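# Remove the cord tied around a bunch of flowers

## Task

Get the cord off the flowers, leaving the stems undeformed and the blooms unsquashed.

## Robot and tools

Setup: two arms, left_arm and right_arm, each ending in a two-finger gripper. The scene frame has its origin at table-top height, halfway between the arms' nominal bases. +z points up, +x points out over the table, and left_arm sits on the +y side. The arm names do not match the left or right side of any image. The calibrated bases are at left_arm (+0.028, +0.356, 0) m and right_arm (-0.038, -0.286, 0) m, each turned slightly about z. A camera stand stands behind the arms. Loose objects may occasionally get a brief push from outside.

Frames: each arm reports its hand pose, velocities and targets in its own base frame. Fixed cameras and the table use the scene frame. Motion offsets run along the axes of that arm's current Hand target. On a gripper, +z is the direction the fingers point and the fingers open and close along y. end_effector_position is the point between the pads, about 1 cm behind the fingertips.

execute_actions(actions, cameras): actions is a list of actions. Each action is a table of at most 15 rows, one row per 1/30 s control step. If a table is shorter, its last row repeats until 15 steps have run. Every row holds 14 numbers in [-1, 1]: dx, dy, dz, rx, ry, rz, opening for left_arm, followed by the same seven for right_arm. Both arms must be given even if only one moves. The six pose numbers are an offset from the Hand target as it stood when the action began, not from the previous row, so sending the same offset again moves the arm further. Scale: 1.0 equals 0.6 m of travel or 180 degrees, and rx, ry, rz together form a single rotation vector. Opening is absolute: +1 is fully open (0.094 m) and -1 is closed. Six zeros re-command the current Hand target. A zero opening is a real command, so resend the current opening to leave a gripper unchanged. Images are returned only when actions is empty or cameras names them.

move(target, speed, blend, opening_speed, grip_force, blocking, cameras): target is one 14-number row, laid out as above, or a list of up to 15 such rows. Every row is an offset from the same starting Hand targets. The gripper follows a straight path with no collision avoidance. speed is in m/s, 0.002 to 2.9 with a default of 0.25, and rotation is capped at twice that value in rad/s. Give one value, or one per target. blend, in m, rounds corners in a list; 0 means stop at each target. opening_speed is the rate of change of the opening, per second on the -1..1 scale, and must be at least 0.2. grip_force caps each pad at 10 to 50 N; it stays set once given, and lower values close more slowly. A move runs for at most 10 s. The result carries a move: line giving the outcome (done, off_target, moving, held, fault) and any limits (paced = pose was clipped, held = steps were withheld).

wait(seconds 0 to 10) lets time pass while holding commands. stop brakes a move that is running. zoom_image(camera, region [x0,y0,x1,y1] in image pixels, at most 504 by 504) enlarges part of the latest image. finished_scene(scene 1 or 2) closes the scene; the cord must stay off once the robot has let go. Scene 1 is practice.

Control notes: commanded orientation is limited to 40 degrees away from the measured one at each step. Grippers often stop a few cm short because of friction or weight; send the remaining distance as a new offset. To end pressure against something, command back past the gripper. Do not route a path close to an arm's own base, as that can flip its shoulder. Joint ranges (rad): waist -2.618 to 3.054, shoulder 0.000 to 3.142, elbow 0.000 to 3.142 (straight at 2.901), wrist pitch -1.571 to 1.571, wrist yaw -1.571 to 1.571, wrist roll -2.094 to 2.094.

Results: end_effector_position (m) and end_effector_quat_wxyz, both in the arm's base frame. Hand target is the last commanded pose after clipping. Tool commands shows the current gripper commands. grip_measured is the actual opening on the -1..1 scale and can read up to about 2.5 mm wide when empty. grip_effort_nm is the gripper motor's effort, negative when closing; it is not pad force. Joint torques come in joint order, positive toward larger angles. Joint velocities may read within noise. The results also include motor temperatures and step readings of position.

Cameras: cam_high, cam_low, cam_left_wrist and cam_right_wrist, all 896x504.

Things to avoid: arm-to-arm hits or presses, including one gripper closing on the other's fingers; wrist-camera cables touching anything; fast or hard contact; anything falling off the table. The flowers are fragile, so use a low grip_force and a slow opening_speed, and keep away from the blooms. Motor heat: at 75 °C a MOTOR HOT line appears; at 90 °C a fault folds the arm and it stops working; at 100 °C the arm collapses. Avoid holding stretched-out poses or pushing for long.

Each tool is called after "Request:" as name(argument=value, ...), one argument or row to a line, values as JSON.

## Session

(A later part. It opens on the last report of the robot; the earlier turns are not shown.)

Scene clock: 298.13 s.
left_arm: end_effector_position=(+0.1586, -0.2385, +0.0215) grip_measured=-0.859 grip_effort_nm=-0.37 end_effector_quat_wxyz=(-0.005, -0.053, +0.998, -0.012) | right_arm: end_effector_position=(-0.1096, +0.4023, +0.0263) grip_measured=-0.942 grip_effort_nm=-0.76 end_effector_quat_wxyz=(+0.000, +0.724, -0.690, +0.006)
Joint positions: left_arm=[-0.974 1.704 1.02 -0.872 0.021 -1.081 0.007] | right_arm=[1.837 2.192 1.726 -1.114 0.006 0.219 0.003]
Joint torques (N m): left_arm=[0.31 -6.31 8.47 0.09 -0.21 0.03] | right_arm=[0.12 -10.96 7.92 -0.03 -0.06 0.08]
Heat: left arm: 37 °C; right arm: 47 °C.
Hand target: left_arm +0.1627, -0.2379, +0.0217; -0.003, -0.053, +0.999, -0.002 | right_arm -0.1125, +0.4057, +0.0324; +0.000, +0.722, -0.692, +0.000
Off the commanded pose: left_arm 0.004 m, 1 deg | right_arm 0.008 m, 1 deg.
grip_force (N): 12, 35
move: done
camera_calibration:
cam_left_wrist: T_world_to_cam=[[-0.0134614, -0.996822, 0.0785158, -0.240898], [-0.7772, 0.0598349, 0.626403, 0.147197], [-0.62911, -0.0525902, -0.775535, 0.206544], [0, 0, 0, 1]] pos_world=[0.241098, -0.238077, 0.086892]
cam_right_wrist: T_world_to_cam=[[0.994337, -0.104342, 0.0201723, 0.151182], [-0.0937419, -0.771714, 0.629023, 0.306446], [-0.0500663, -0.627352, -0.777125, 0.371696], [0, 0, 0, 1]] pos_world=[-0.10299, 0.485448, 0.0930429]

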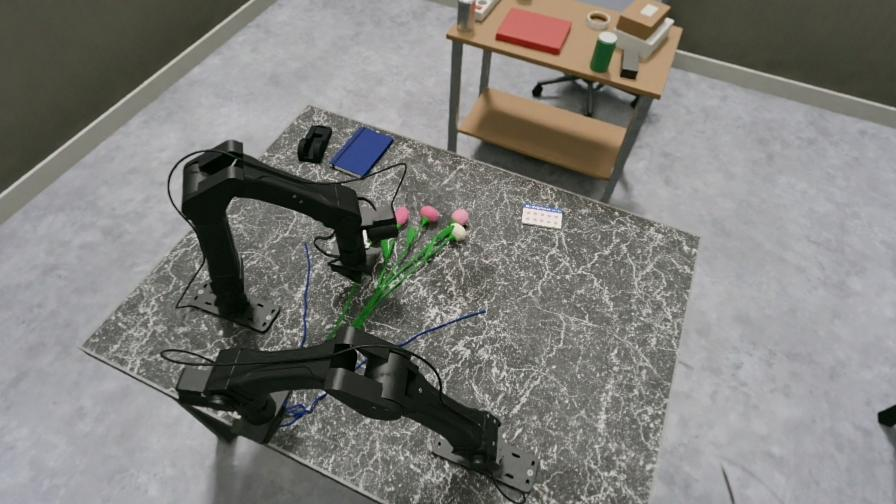

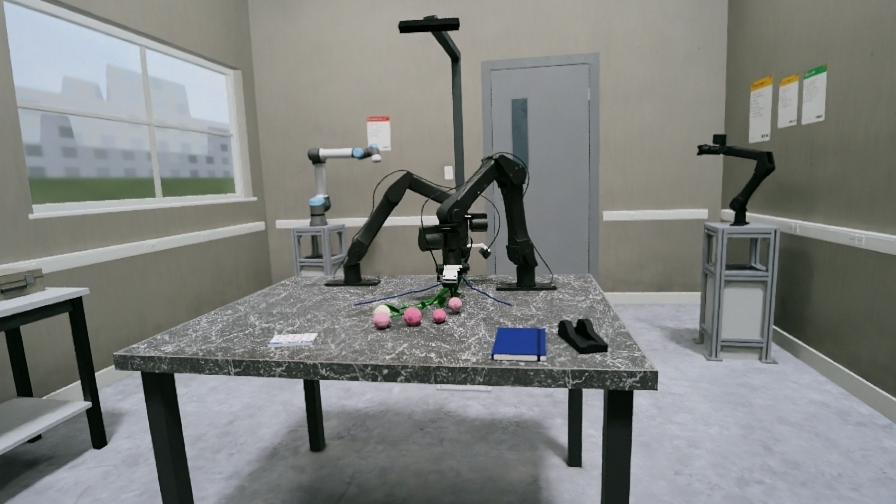

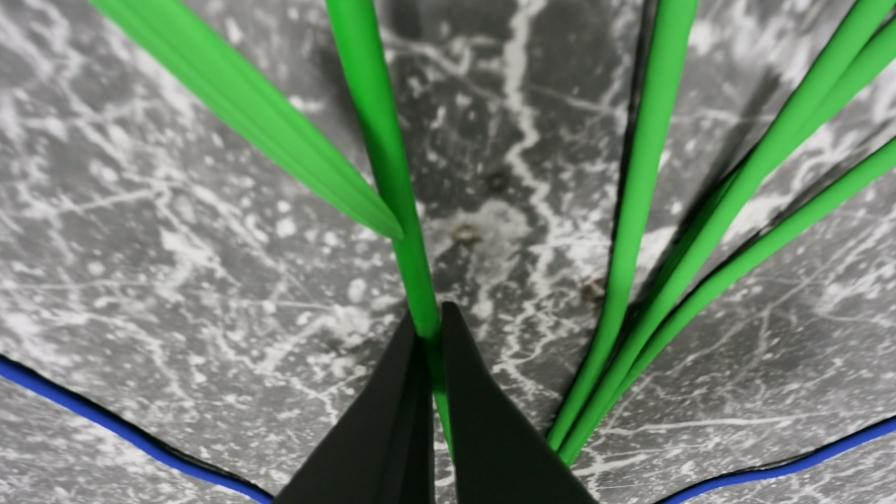

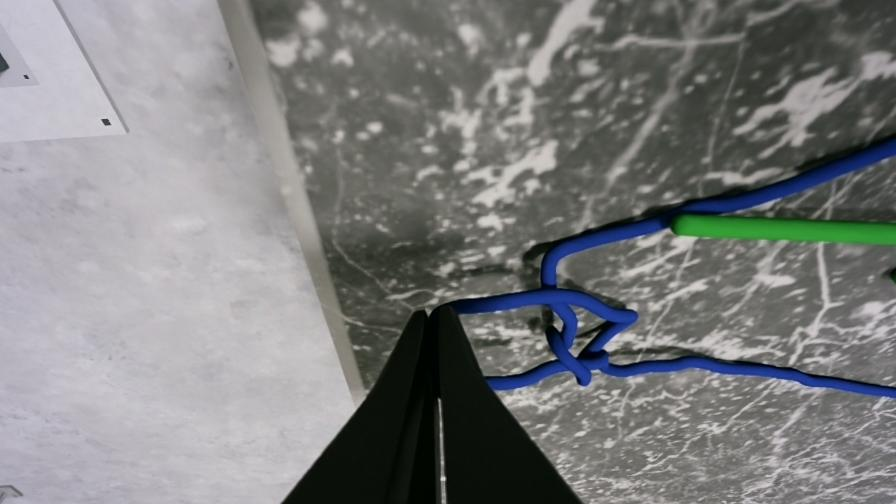

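Request:
move(
  target=[-0.0418, -0.001, 0.0295, 0, 0, 0, -0.94, 0, 0, 0.054, 0, 0, 0, -1],
  speed=0.06,
  cameras=["cam_left_wrist", "cam_right_wrist"],
)

Scene clock: 306.93 s.
left_arm: end_effector_position=(+0.1758, -0.2308, +0.0109) grip_measured=-0.859 grip_effort_nm=-0.37 end_effector_quat_wxyz=(-0.014, -0.051, +0.999, +0.001) | right_arm: end_effector_position=(-0.1115, +0.4091, +0.0180) grip_measured=-0.942 grip_effort_nm=-0.76 end_effector_quat_wxyz=(-0.010, +0.723, -0.690, -0.010)
Joint positions: left_arm=[-0.91 1.765 1.046 -0.87 0.022 -1.012 0.007] | right_arm=[1.837 2.192 1.692 -1.043 0.006 0.219 0.003]
Joint torques (N m): left_arm=[0.79 -5.45 7.42 0.56 -0.22 0.03] | right_arm=[0.14 -8.7 4.31 0.39 -0.05 0.1]
Heat: left arm: 37 °C; right arm: 46 °C.
Hand target: left_arm +0.1876, -0.2361, +0.0040; -0.003, -0.052, +0.999, -0.002 | right_arm -0.1126, +0.4057, +0.0000; +0.000, +0.722, -0.692, +0.000
Off the commanded pose: left_arm 0.015 m, 1 deg | right_arm 0.018 m, 2 deg.
grip_force (N): 12, 35
move: off_target (left_arm, right_arm)
camera_calibration:
cam_left_wrist: T_world_to_cam=[[-0.0168073, -0.998408, 0.053834, -0.231643], [-0.765058, 0.0475067, 0.642207, 0.16159], [-0.643743, -0.0303923, -0.764638, 0.217239], [0, 0, 0, 1]] pos_world=[0.259579, -0.232349, 0.074805]
cam_right_wrist: T_world_to_cam=[[0.994383, -0.105614, 0.00690617, 0.154734], [-0.0884534, -0.793429, 0.602201, 0.326731], [-0.0581216, -0.599429, -0.798315, 0.35745], [0, 0, 0, 1]] pos_world=[-0.104189, 0.489846, 0.0875313]
Images, in order (width x height): cam_left_wrist 896x504, cam_right_wrist 896x504.

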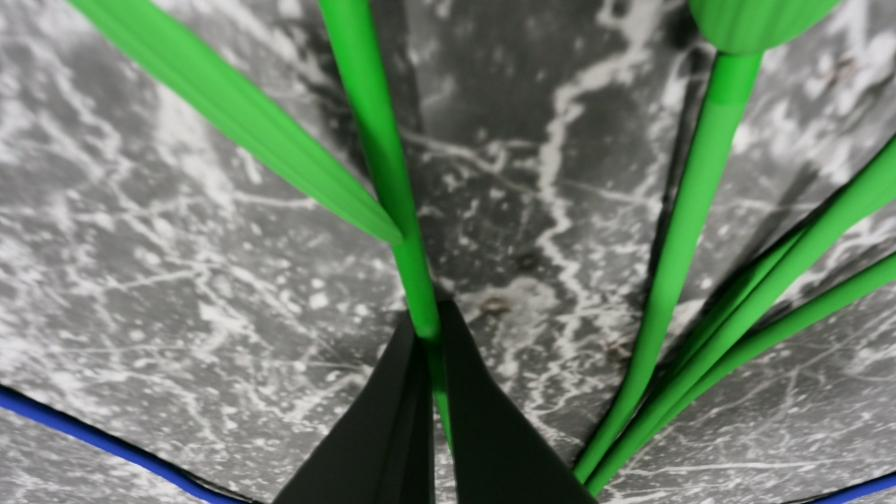

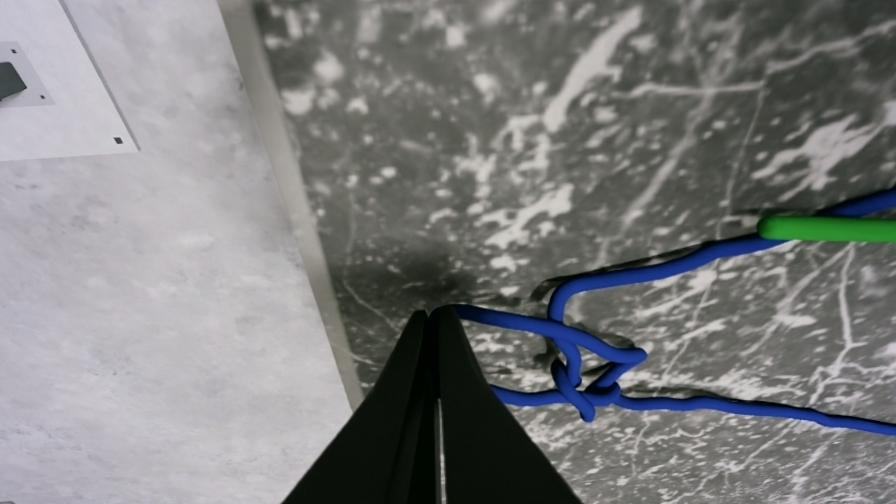

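Request:
move(
  target=[-0.0658, -0.0185, -0.0267, 0, 0, 0, -0.94, -0.02, -0.0008, -0.0367, 0, 0, 0, -1],
  speed=0.08,
  cameras=["all"],
)

Scene clock: 313.67 s.
left_arm: end_effector_position=(+0.2242, -0.2440, +0.0211) grip_measured=-0.859 grip_effort_nm=-0.37 end_effector_quat_wxyz=(-0.003, -0.053, +0.998, -0.013) | right_arm: end_effector_position=(-0.1138, +0.4176, +0.0339) grip_measured=-0.942 grip_effort_nm=-0.76 end_effector_quat_wxyz=(-0.012, +0.723, -0.690, -0.014)
Joint positions: left_arm=[-0.82 1.863 1.216 -0.908 0.02 -0.927 0.007] | right_arm=[1.837 2.204 1.776 -1.107 0.006 0.219 0.003]
Joint torques (N m): left_arm=[0.31 -7.75 8.72 0.07 -0.2 0.03] | right_arm=[-0.57 -8.14 7.76 0.05 -0.09 -0.03]
Heat: left arm: 37 °C; right arm: 45 °C.
Hand target: left_arm +0.2281, -0.2429, +0.0198; -0.003, -0.052, +0.999, -0.002 | right_arm -0.1126, +0.4178, +0.0220; +0.000, +0.722, -0.692, +0.000
Off the commanded pose: left_arm 0.004 m, 1 deg | right_arm 0.012 m, 2 deg.
grip_force (N): 12, 35
move: off_target (right_arm)
camera_calibration:
cam_left_wrist: T_world_to_cam=[[-0.0141602, -0.996719, 0.0796915, -0.245382], [-0.780593, 0.0608269, 0.622073, 0.19974], [-0.62488, -0.0533979, -0.778893, 0.246226], [0, 0, 0, 1]] pos_world=[0.306303, -0.243578, 0.0870855]
cam_right_wrist: T_world_to_cam=[[0.994396, -0.105653, 0.00366428, 0.1579], [-0.0870346, -0.7985, 0.59567, 0.326113], [-0.0600085, -0.592651, -0.803221, 0.372329], [0, 0, 0, 1]] pos_world=[-0.106289, 0.497745, 0.104228]

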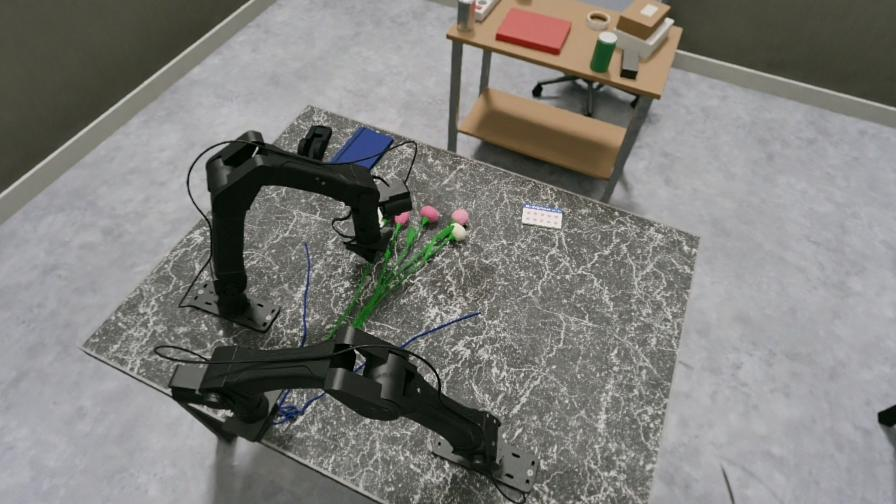

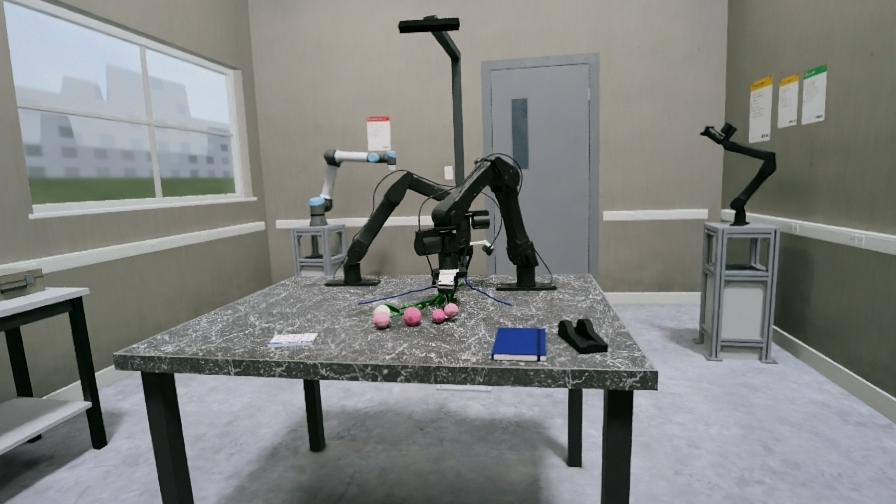

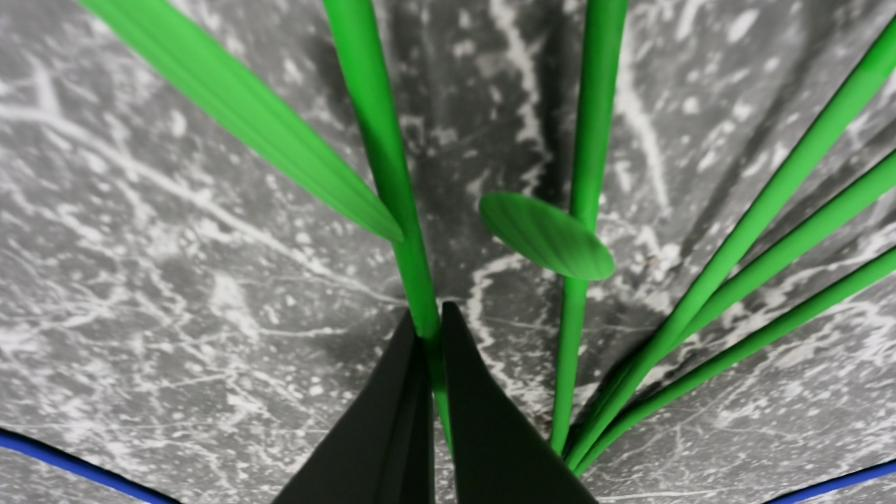

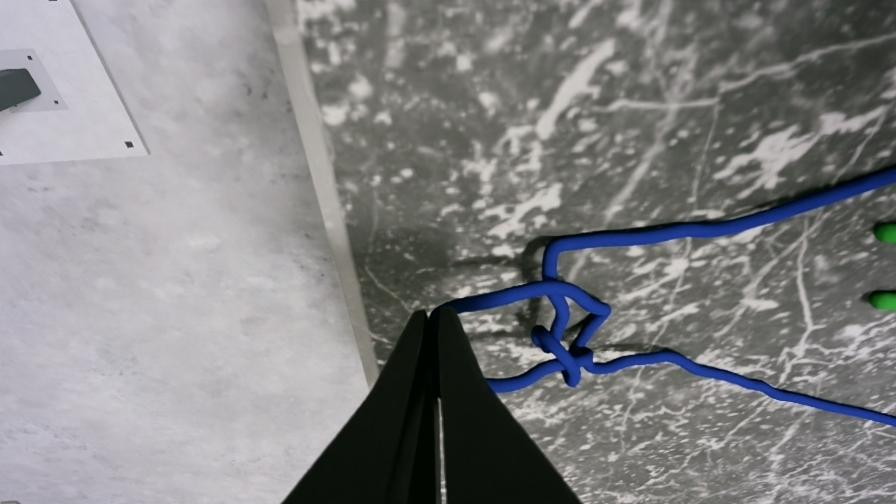

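Request:
move(
  target=[
    [0.006, -0.001, 0.023, 0, 0, 0, -0.94, 0, 0, 0.0417, 0, 0, 0, -1],
    [0.006, -0.001, 0.023, 0, 0, 0, -0.65, 0, 0, 0.0417, 0, 0, 0, -0.7],
  ],
  speed=0.06,
  opening_speed=0.6,
  cameras=["all"],
)

Scene clock: 320.27 s.
left_arm: end_effector_position=(+0.2263, -0.2463, +0.0163) grip_measured=-0.653 grip_effort_nm=0.11 end_effector_quat_wxyz=(-0.002, -0.053, +0.998, -0.014) | right_arm: end_effector_position=(-0.1147, +0.4206, +0.0178) grip_measured=-0.701 grip_effort_nm=0.07 end_effector_quat_wxyz=(-0.011, +0.723, -0.690, -0.013)
Joint positions: left_arm=[-0.82 1.878 1.216 -0.89 0.02 -0.926 0.016] | right_arm=[1.837 2.234 1.759 -1.063 0.006 0.219 0.014]
Joint torques (N m): left_arm=[-0.51 -7.84 5.01 0.4 -0.19 -0.08] | right_arm=[-0.85 -8.47 4.4 0.42 -0.06 -0.02]
Heat: left arm: 37 °C; right arm: 43 °C.
Hand target: left_arm +0.2245, -0.2439, +0.0060; -0.003, -0.052, +0.999, -0.002 | right_arm -0.1126, +0.4177, -0.0031; +0.000, +0.722, -0.692, +0.000
Off the commanded pose: left_arm 0.011 m, 1 deg | right_arm 0.021 m, 2 deg.
grip_force (N): 12, 35
move: off_target (left_arm, right_arm); target 2's new opening was sent with right_arm's hand 0.021 m and 2 deg from that target
camera_calibration:
cam_left_wrist: T_world_to_cam=[[-0.0147112, -0.996561, 0.0815437, -0.247017], [-0.781684, 0.062316, 0.620553, 0.205182], [-0.623501, -0.0546123, -0.779913, 0.243063], [0, 0, 0, 1]] pos_world=[0.308304, -0.245679, 0.082384]
cam_right_wrist: T_world_to_cam=[[0.994397, -0.105612, 0.00465415, 0.159086], [-0.0874398, -0.796959, 0.597671, 0.337367], [-0.0594119, -0.594729, -0.801728, 0.361974], [0, 0, 0, 1]] pos_world=[-0.107189, 0.500946, 0.0878294]

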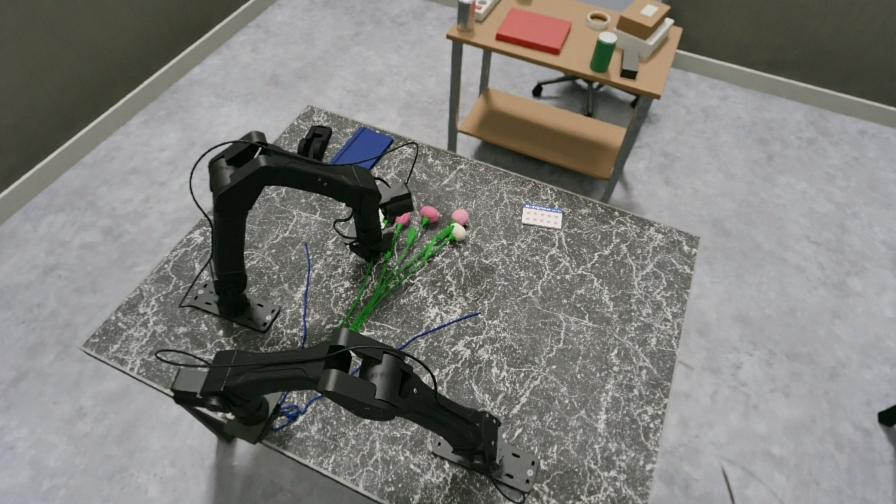

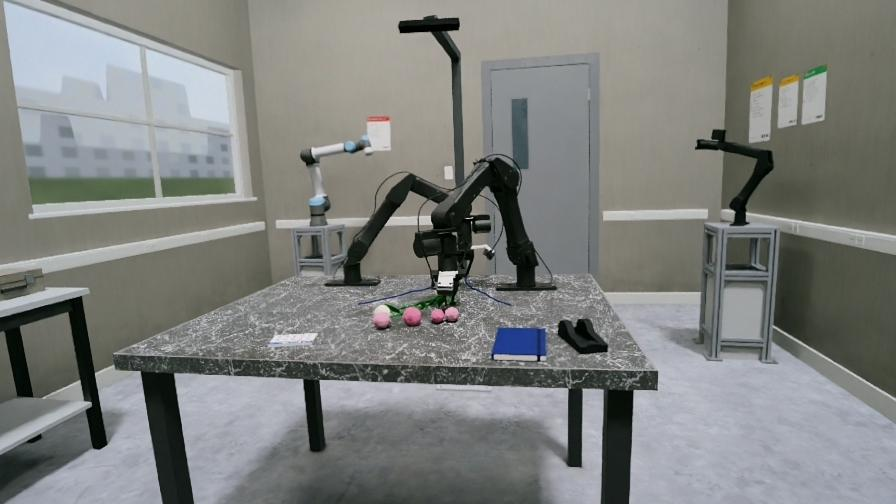

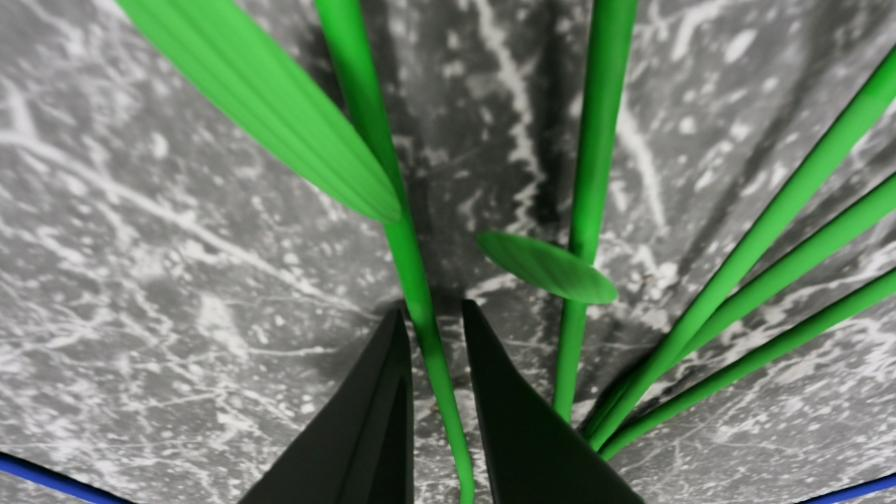

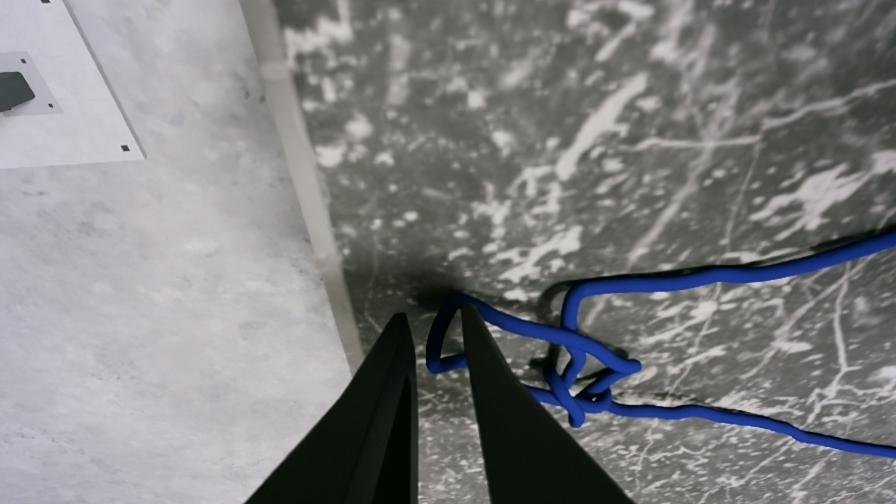

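Request:
move(
  target=[
    [0, 0, -0.06, 0, 0, 0, -0.65, 0, 0, -0.07, 0, 0, 0, -0.7],
    [0, 0, -0.2233, 0, 0, 0, -0.65, 0, 0, -0.19, 0, 0, 0, -0.7],
  ],
  speed=[0.08, 0.2],
  blend=[0.01, 0],
  cameras=["all"],
)

Scene clock: 324.97 s.
left_arm: end_effector_position=(+0.2241, -0.2439, +0.1317) grip_measured=-0.653 grip_effort_nm=0.11 end_effector_quat_wxyz=(-0.012, -0.053, +0.999, -0.001) | right_arm: end_effector_position=(-0.1134, +0.4161, +0.1059) grip_measured=-0.701 grip_effort_nm=0.07 end_effector_quat_wxyz=(-0.001, +0.724, -0.690, +0.004)
Joint positions: left_arm=[-0.82 1.81 1.598 -1.372 0.02 -0.926 0.016] | right_arm=[1.837 2.234 2.111 -1.454 0.006 0.219 0.014]
Joint torques (N m): left_arm=[-0.29 -10.39 8.73 0.02 -0.2 -0.06] | right_arm=[-0.51 -11.23 7.57 -0.01 -0.06 0.02]
Heat: left arm: 37 °C; right arm: 42 °C.
Hand target: left_arm +0.2252, -0.2434, +0.1401; -0.003, -0.052, +0.999, -0.002 | right_arm -0.1126, +0.4178, +0.1109; +0.000, +0.722, -0.692, +0.000
Off the commanded pose: left_arm 0.008 m, 1 deg | right_arm 0.005 m, 1 deg.
grip_force (N): 12, 35
move: done
camera_calibration:
cam_left_wrist: T_world_to_cam=[[-0.0132133, -0.998185, 0.0587605, -0.251762], [-0.768076, 0.0477586, 0.638575, 0.122763], [-0.640222, -0.0366948, -0.767313, 0.338195], [0, 0, 0, 1]] pos_world=[0.307484, -0.244758, 0.195901]
cam_right_wrist: T_world_to_cam=[[0.994278, -0.105152, 0.0188468, 0.155295], [-0.0937233, -0.773968, 0.626251, 0.267942], [-0.0512647, -0.624433, -0.779394, 0.440942], [0, 0, 0, 1]] pos_world=[-0.10669, 0.499047, 0.172942]

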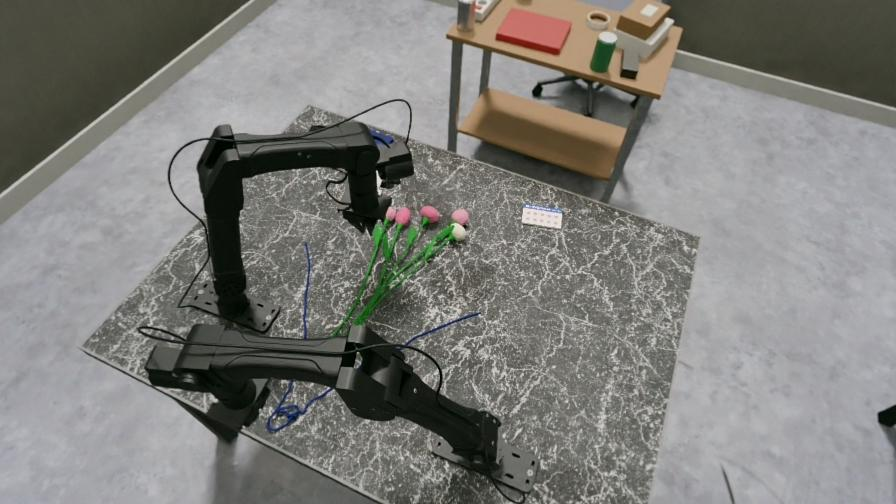

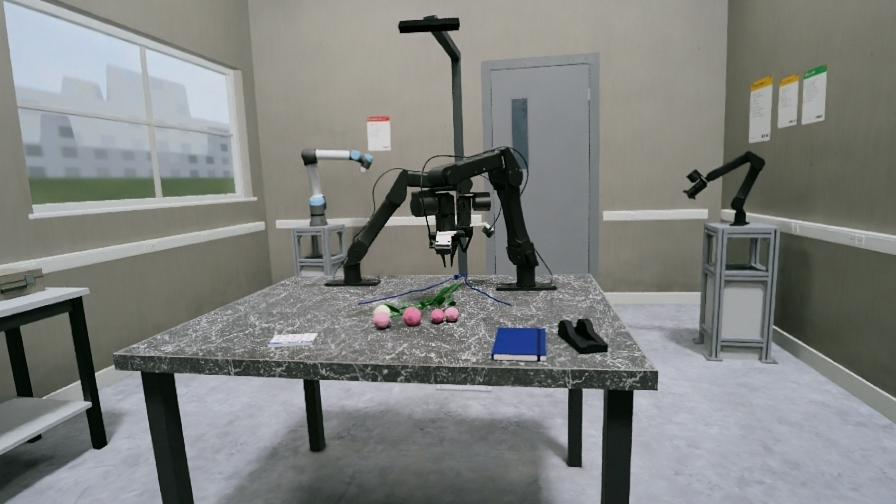

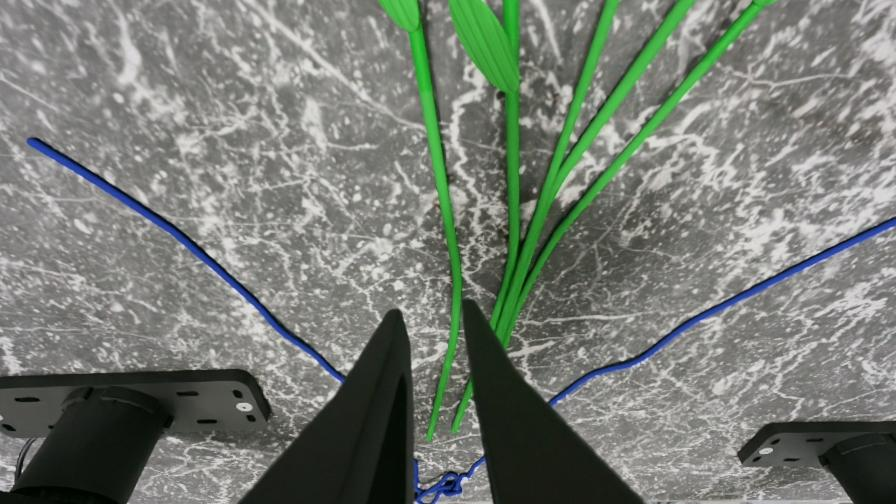

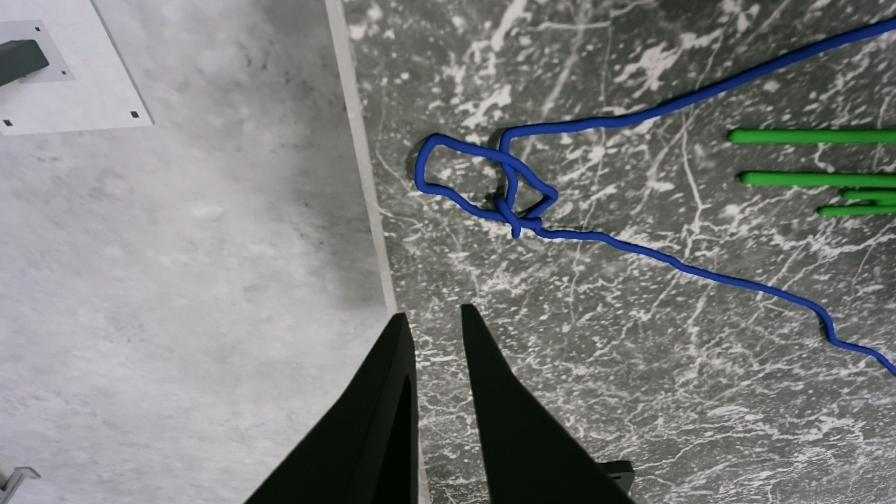

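Request:
finished_scene(
  scene=2,
)

The scene is finished: the task was done.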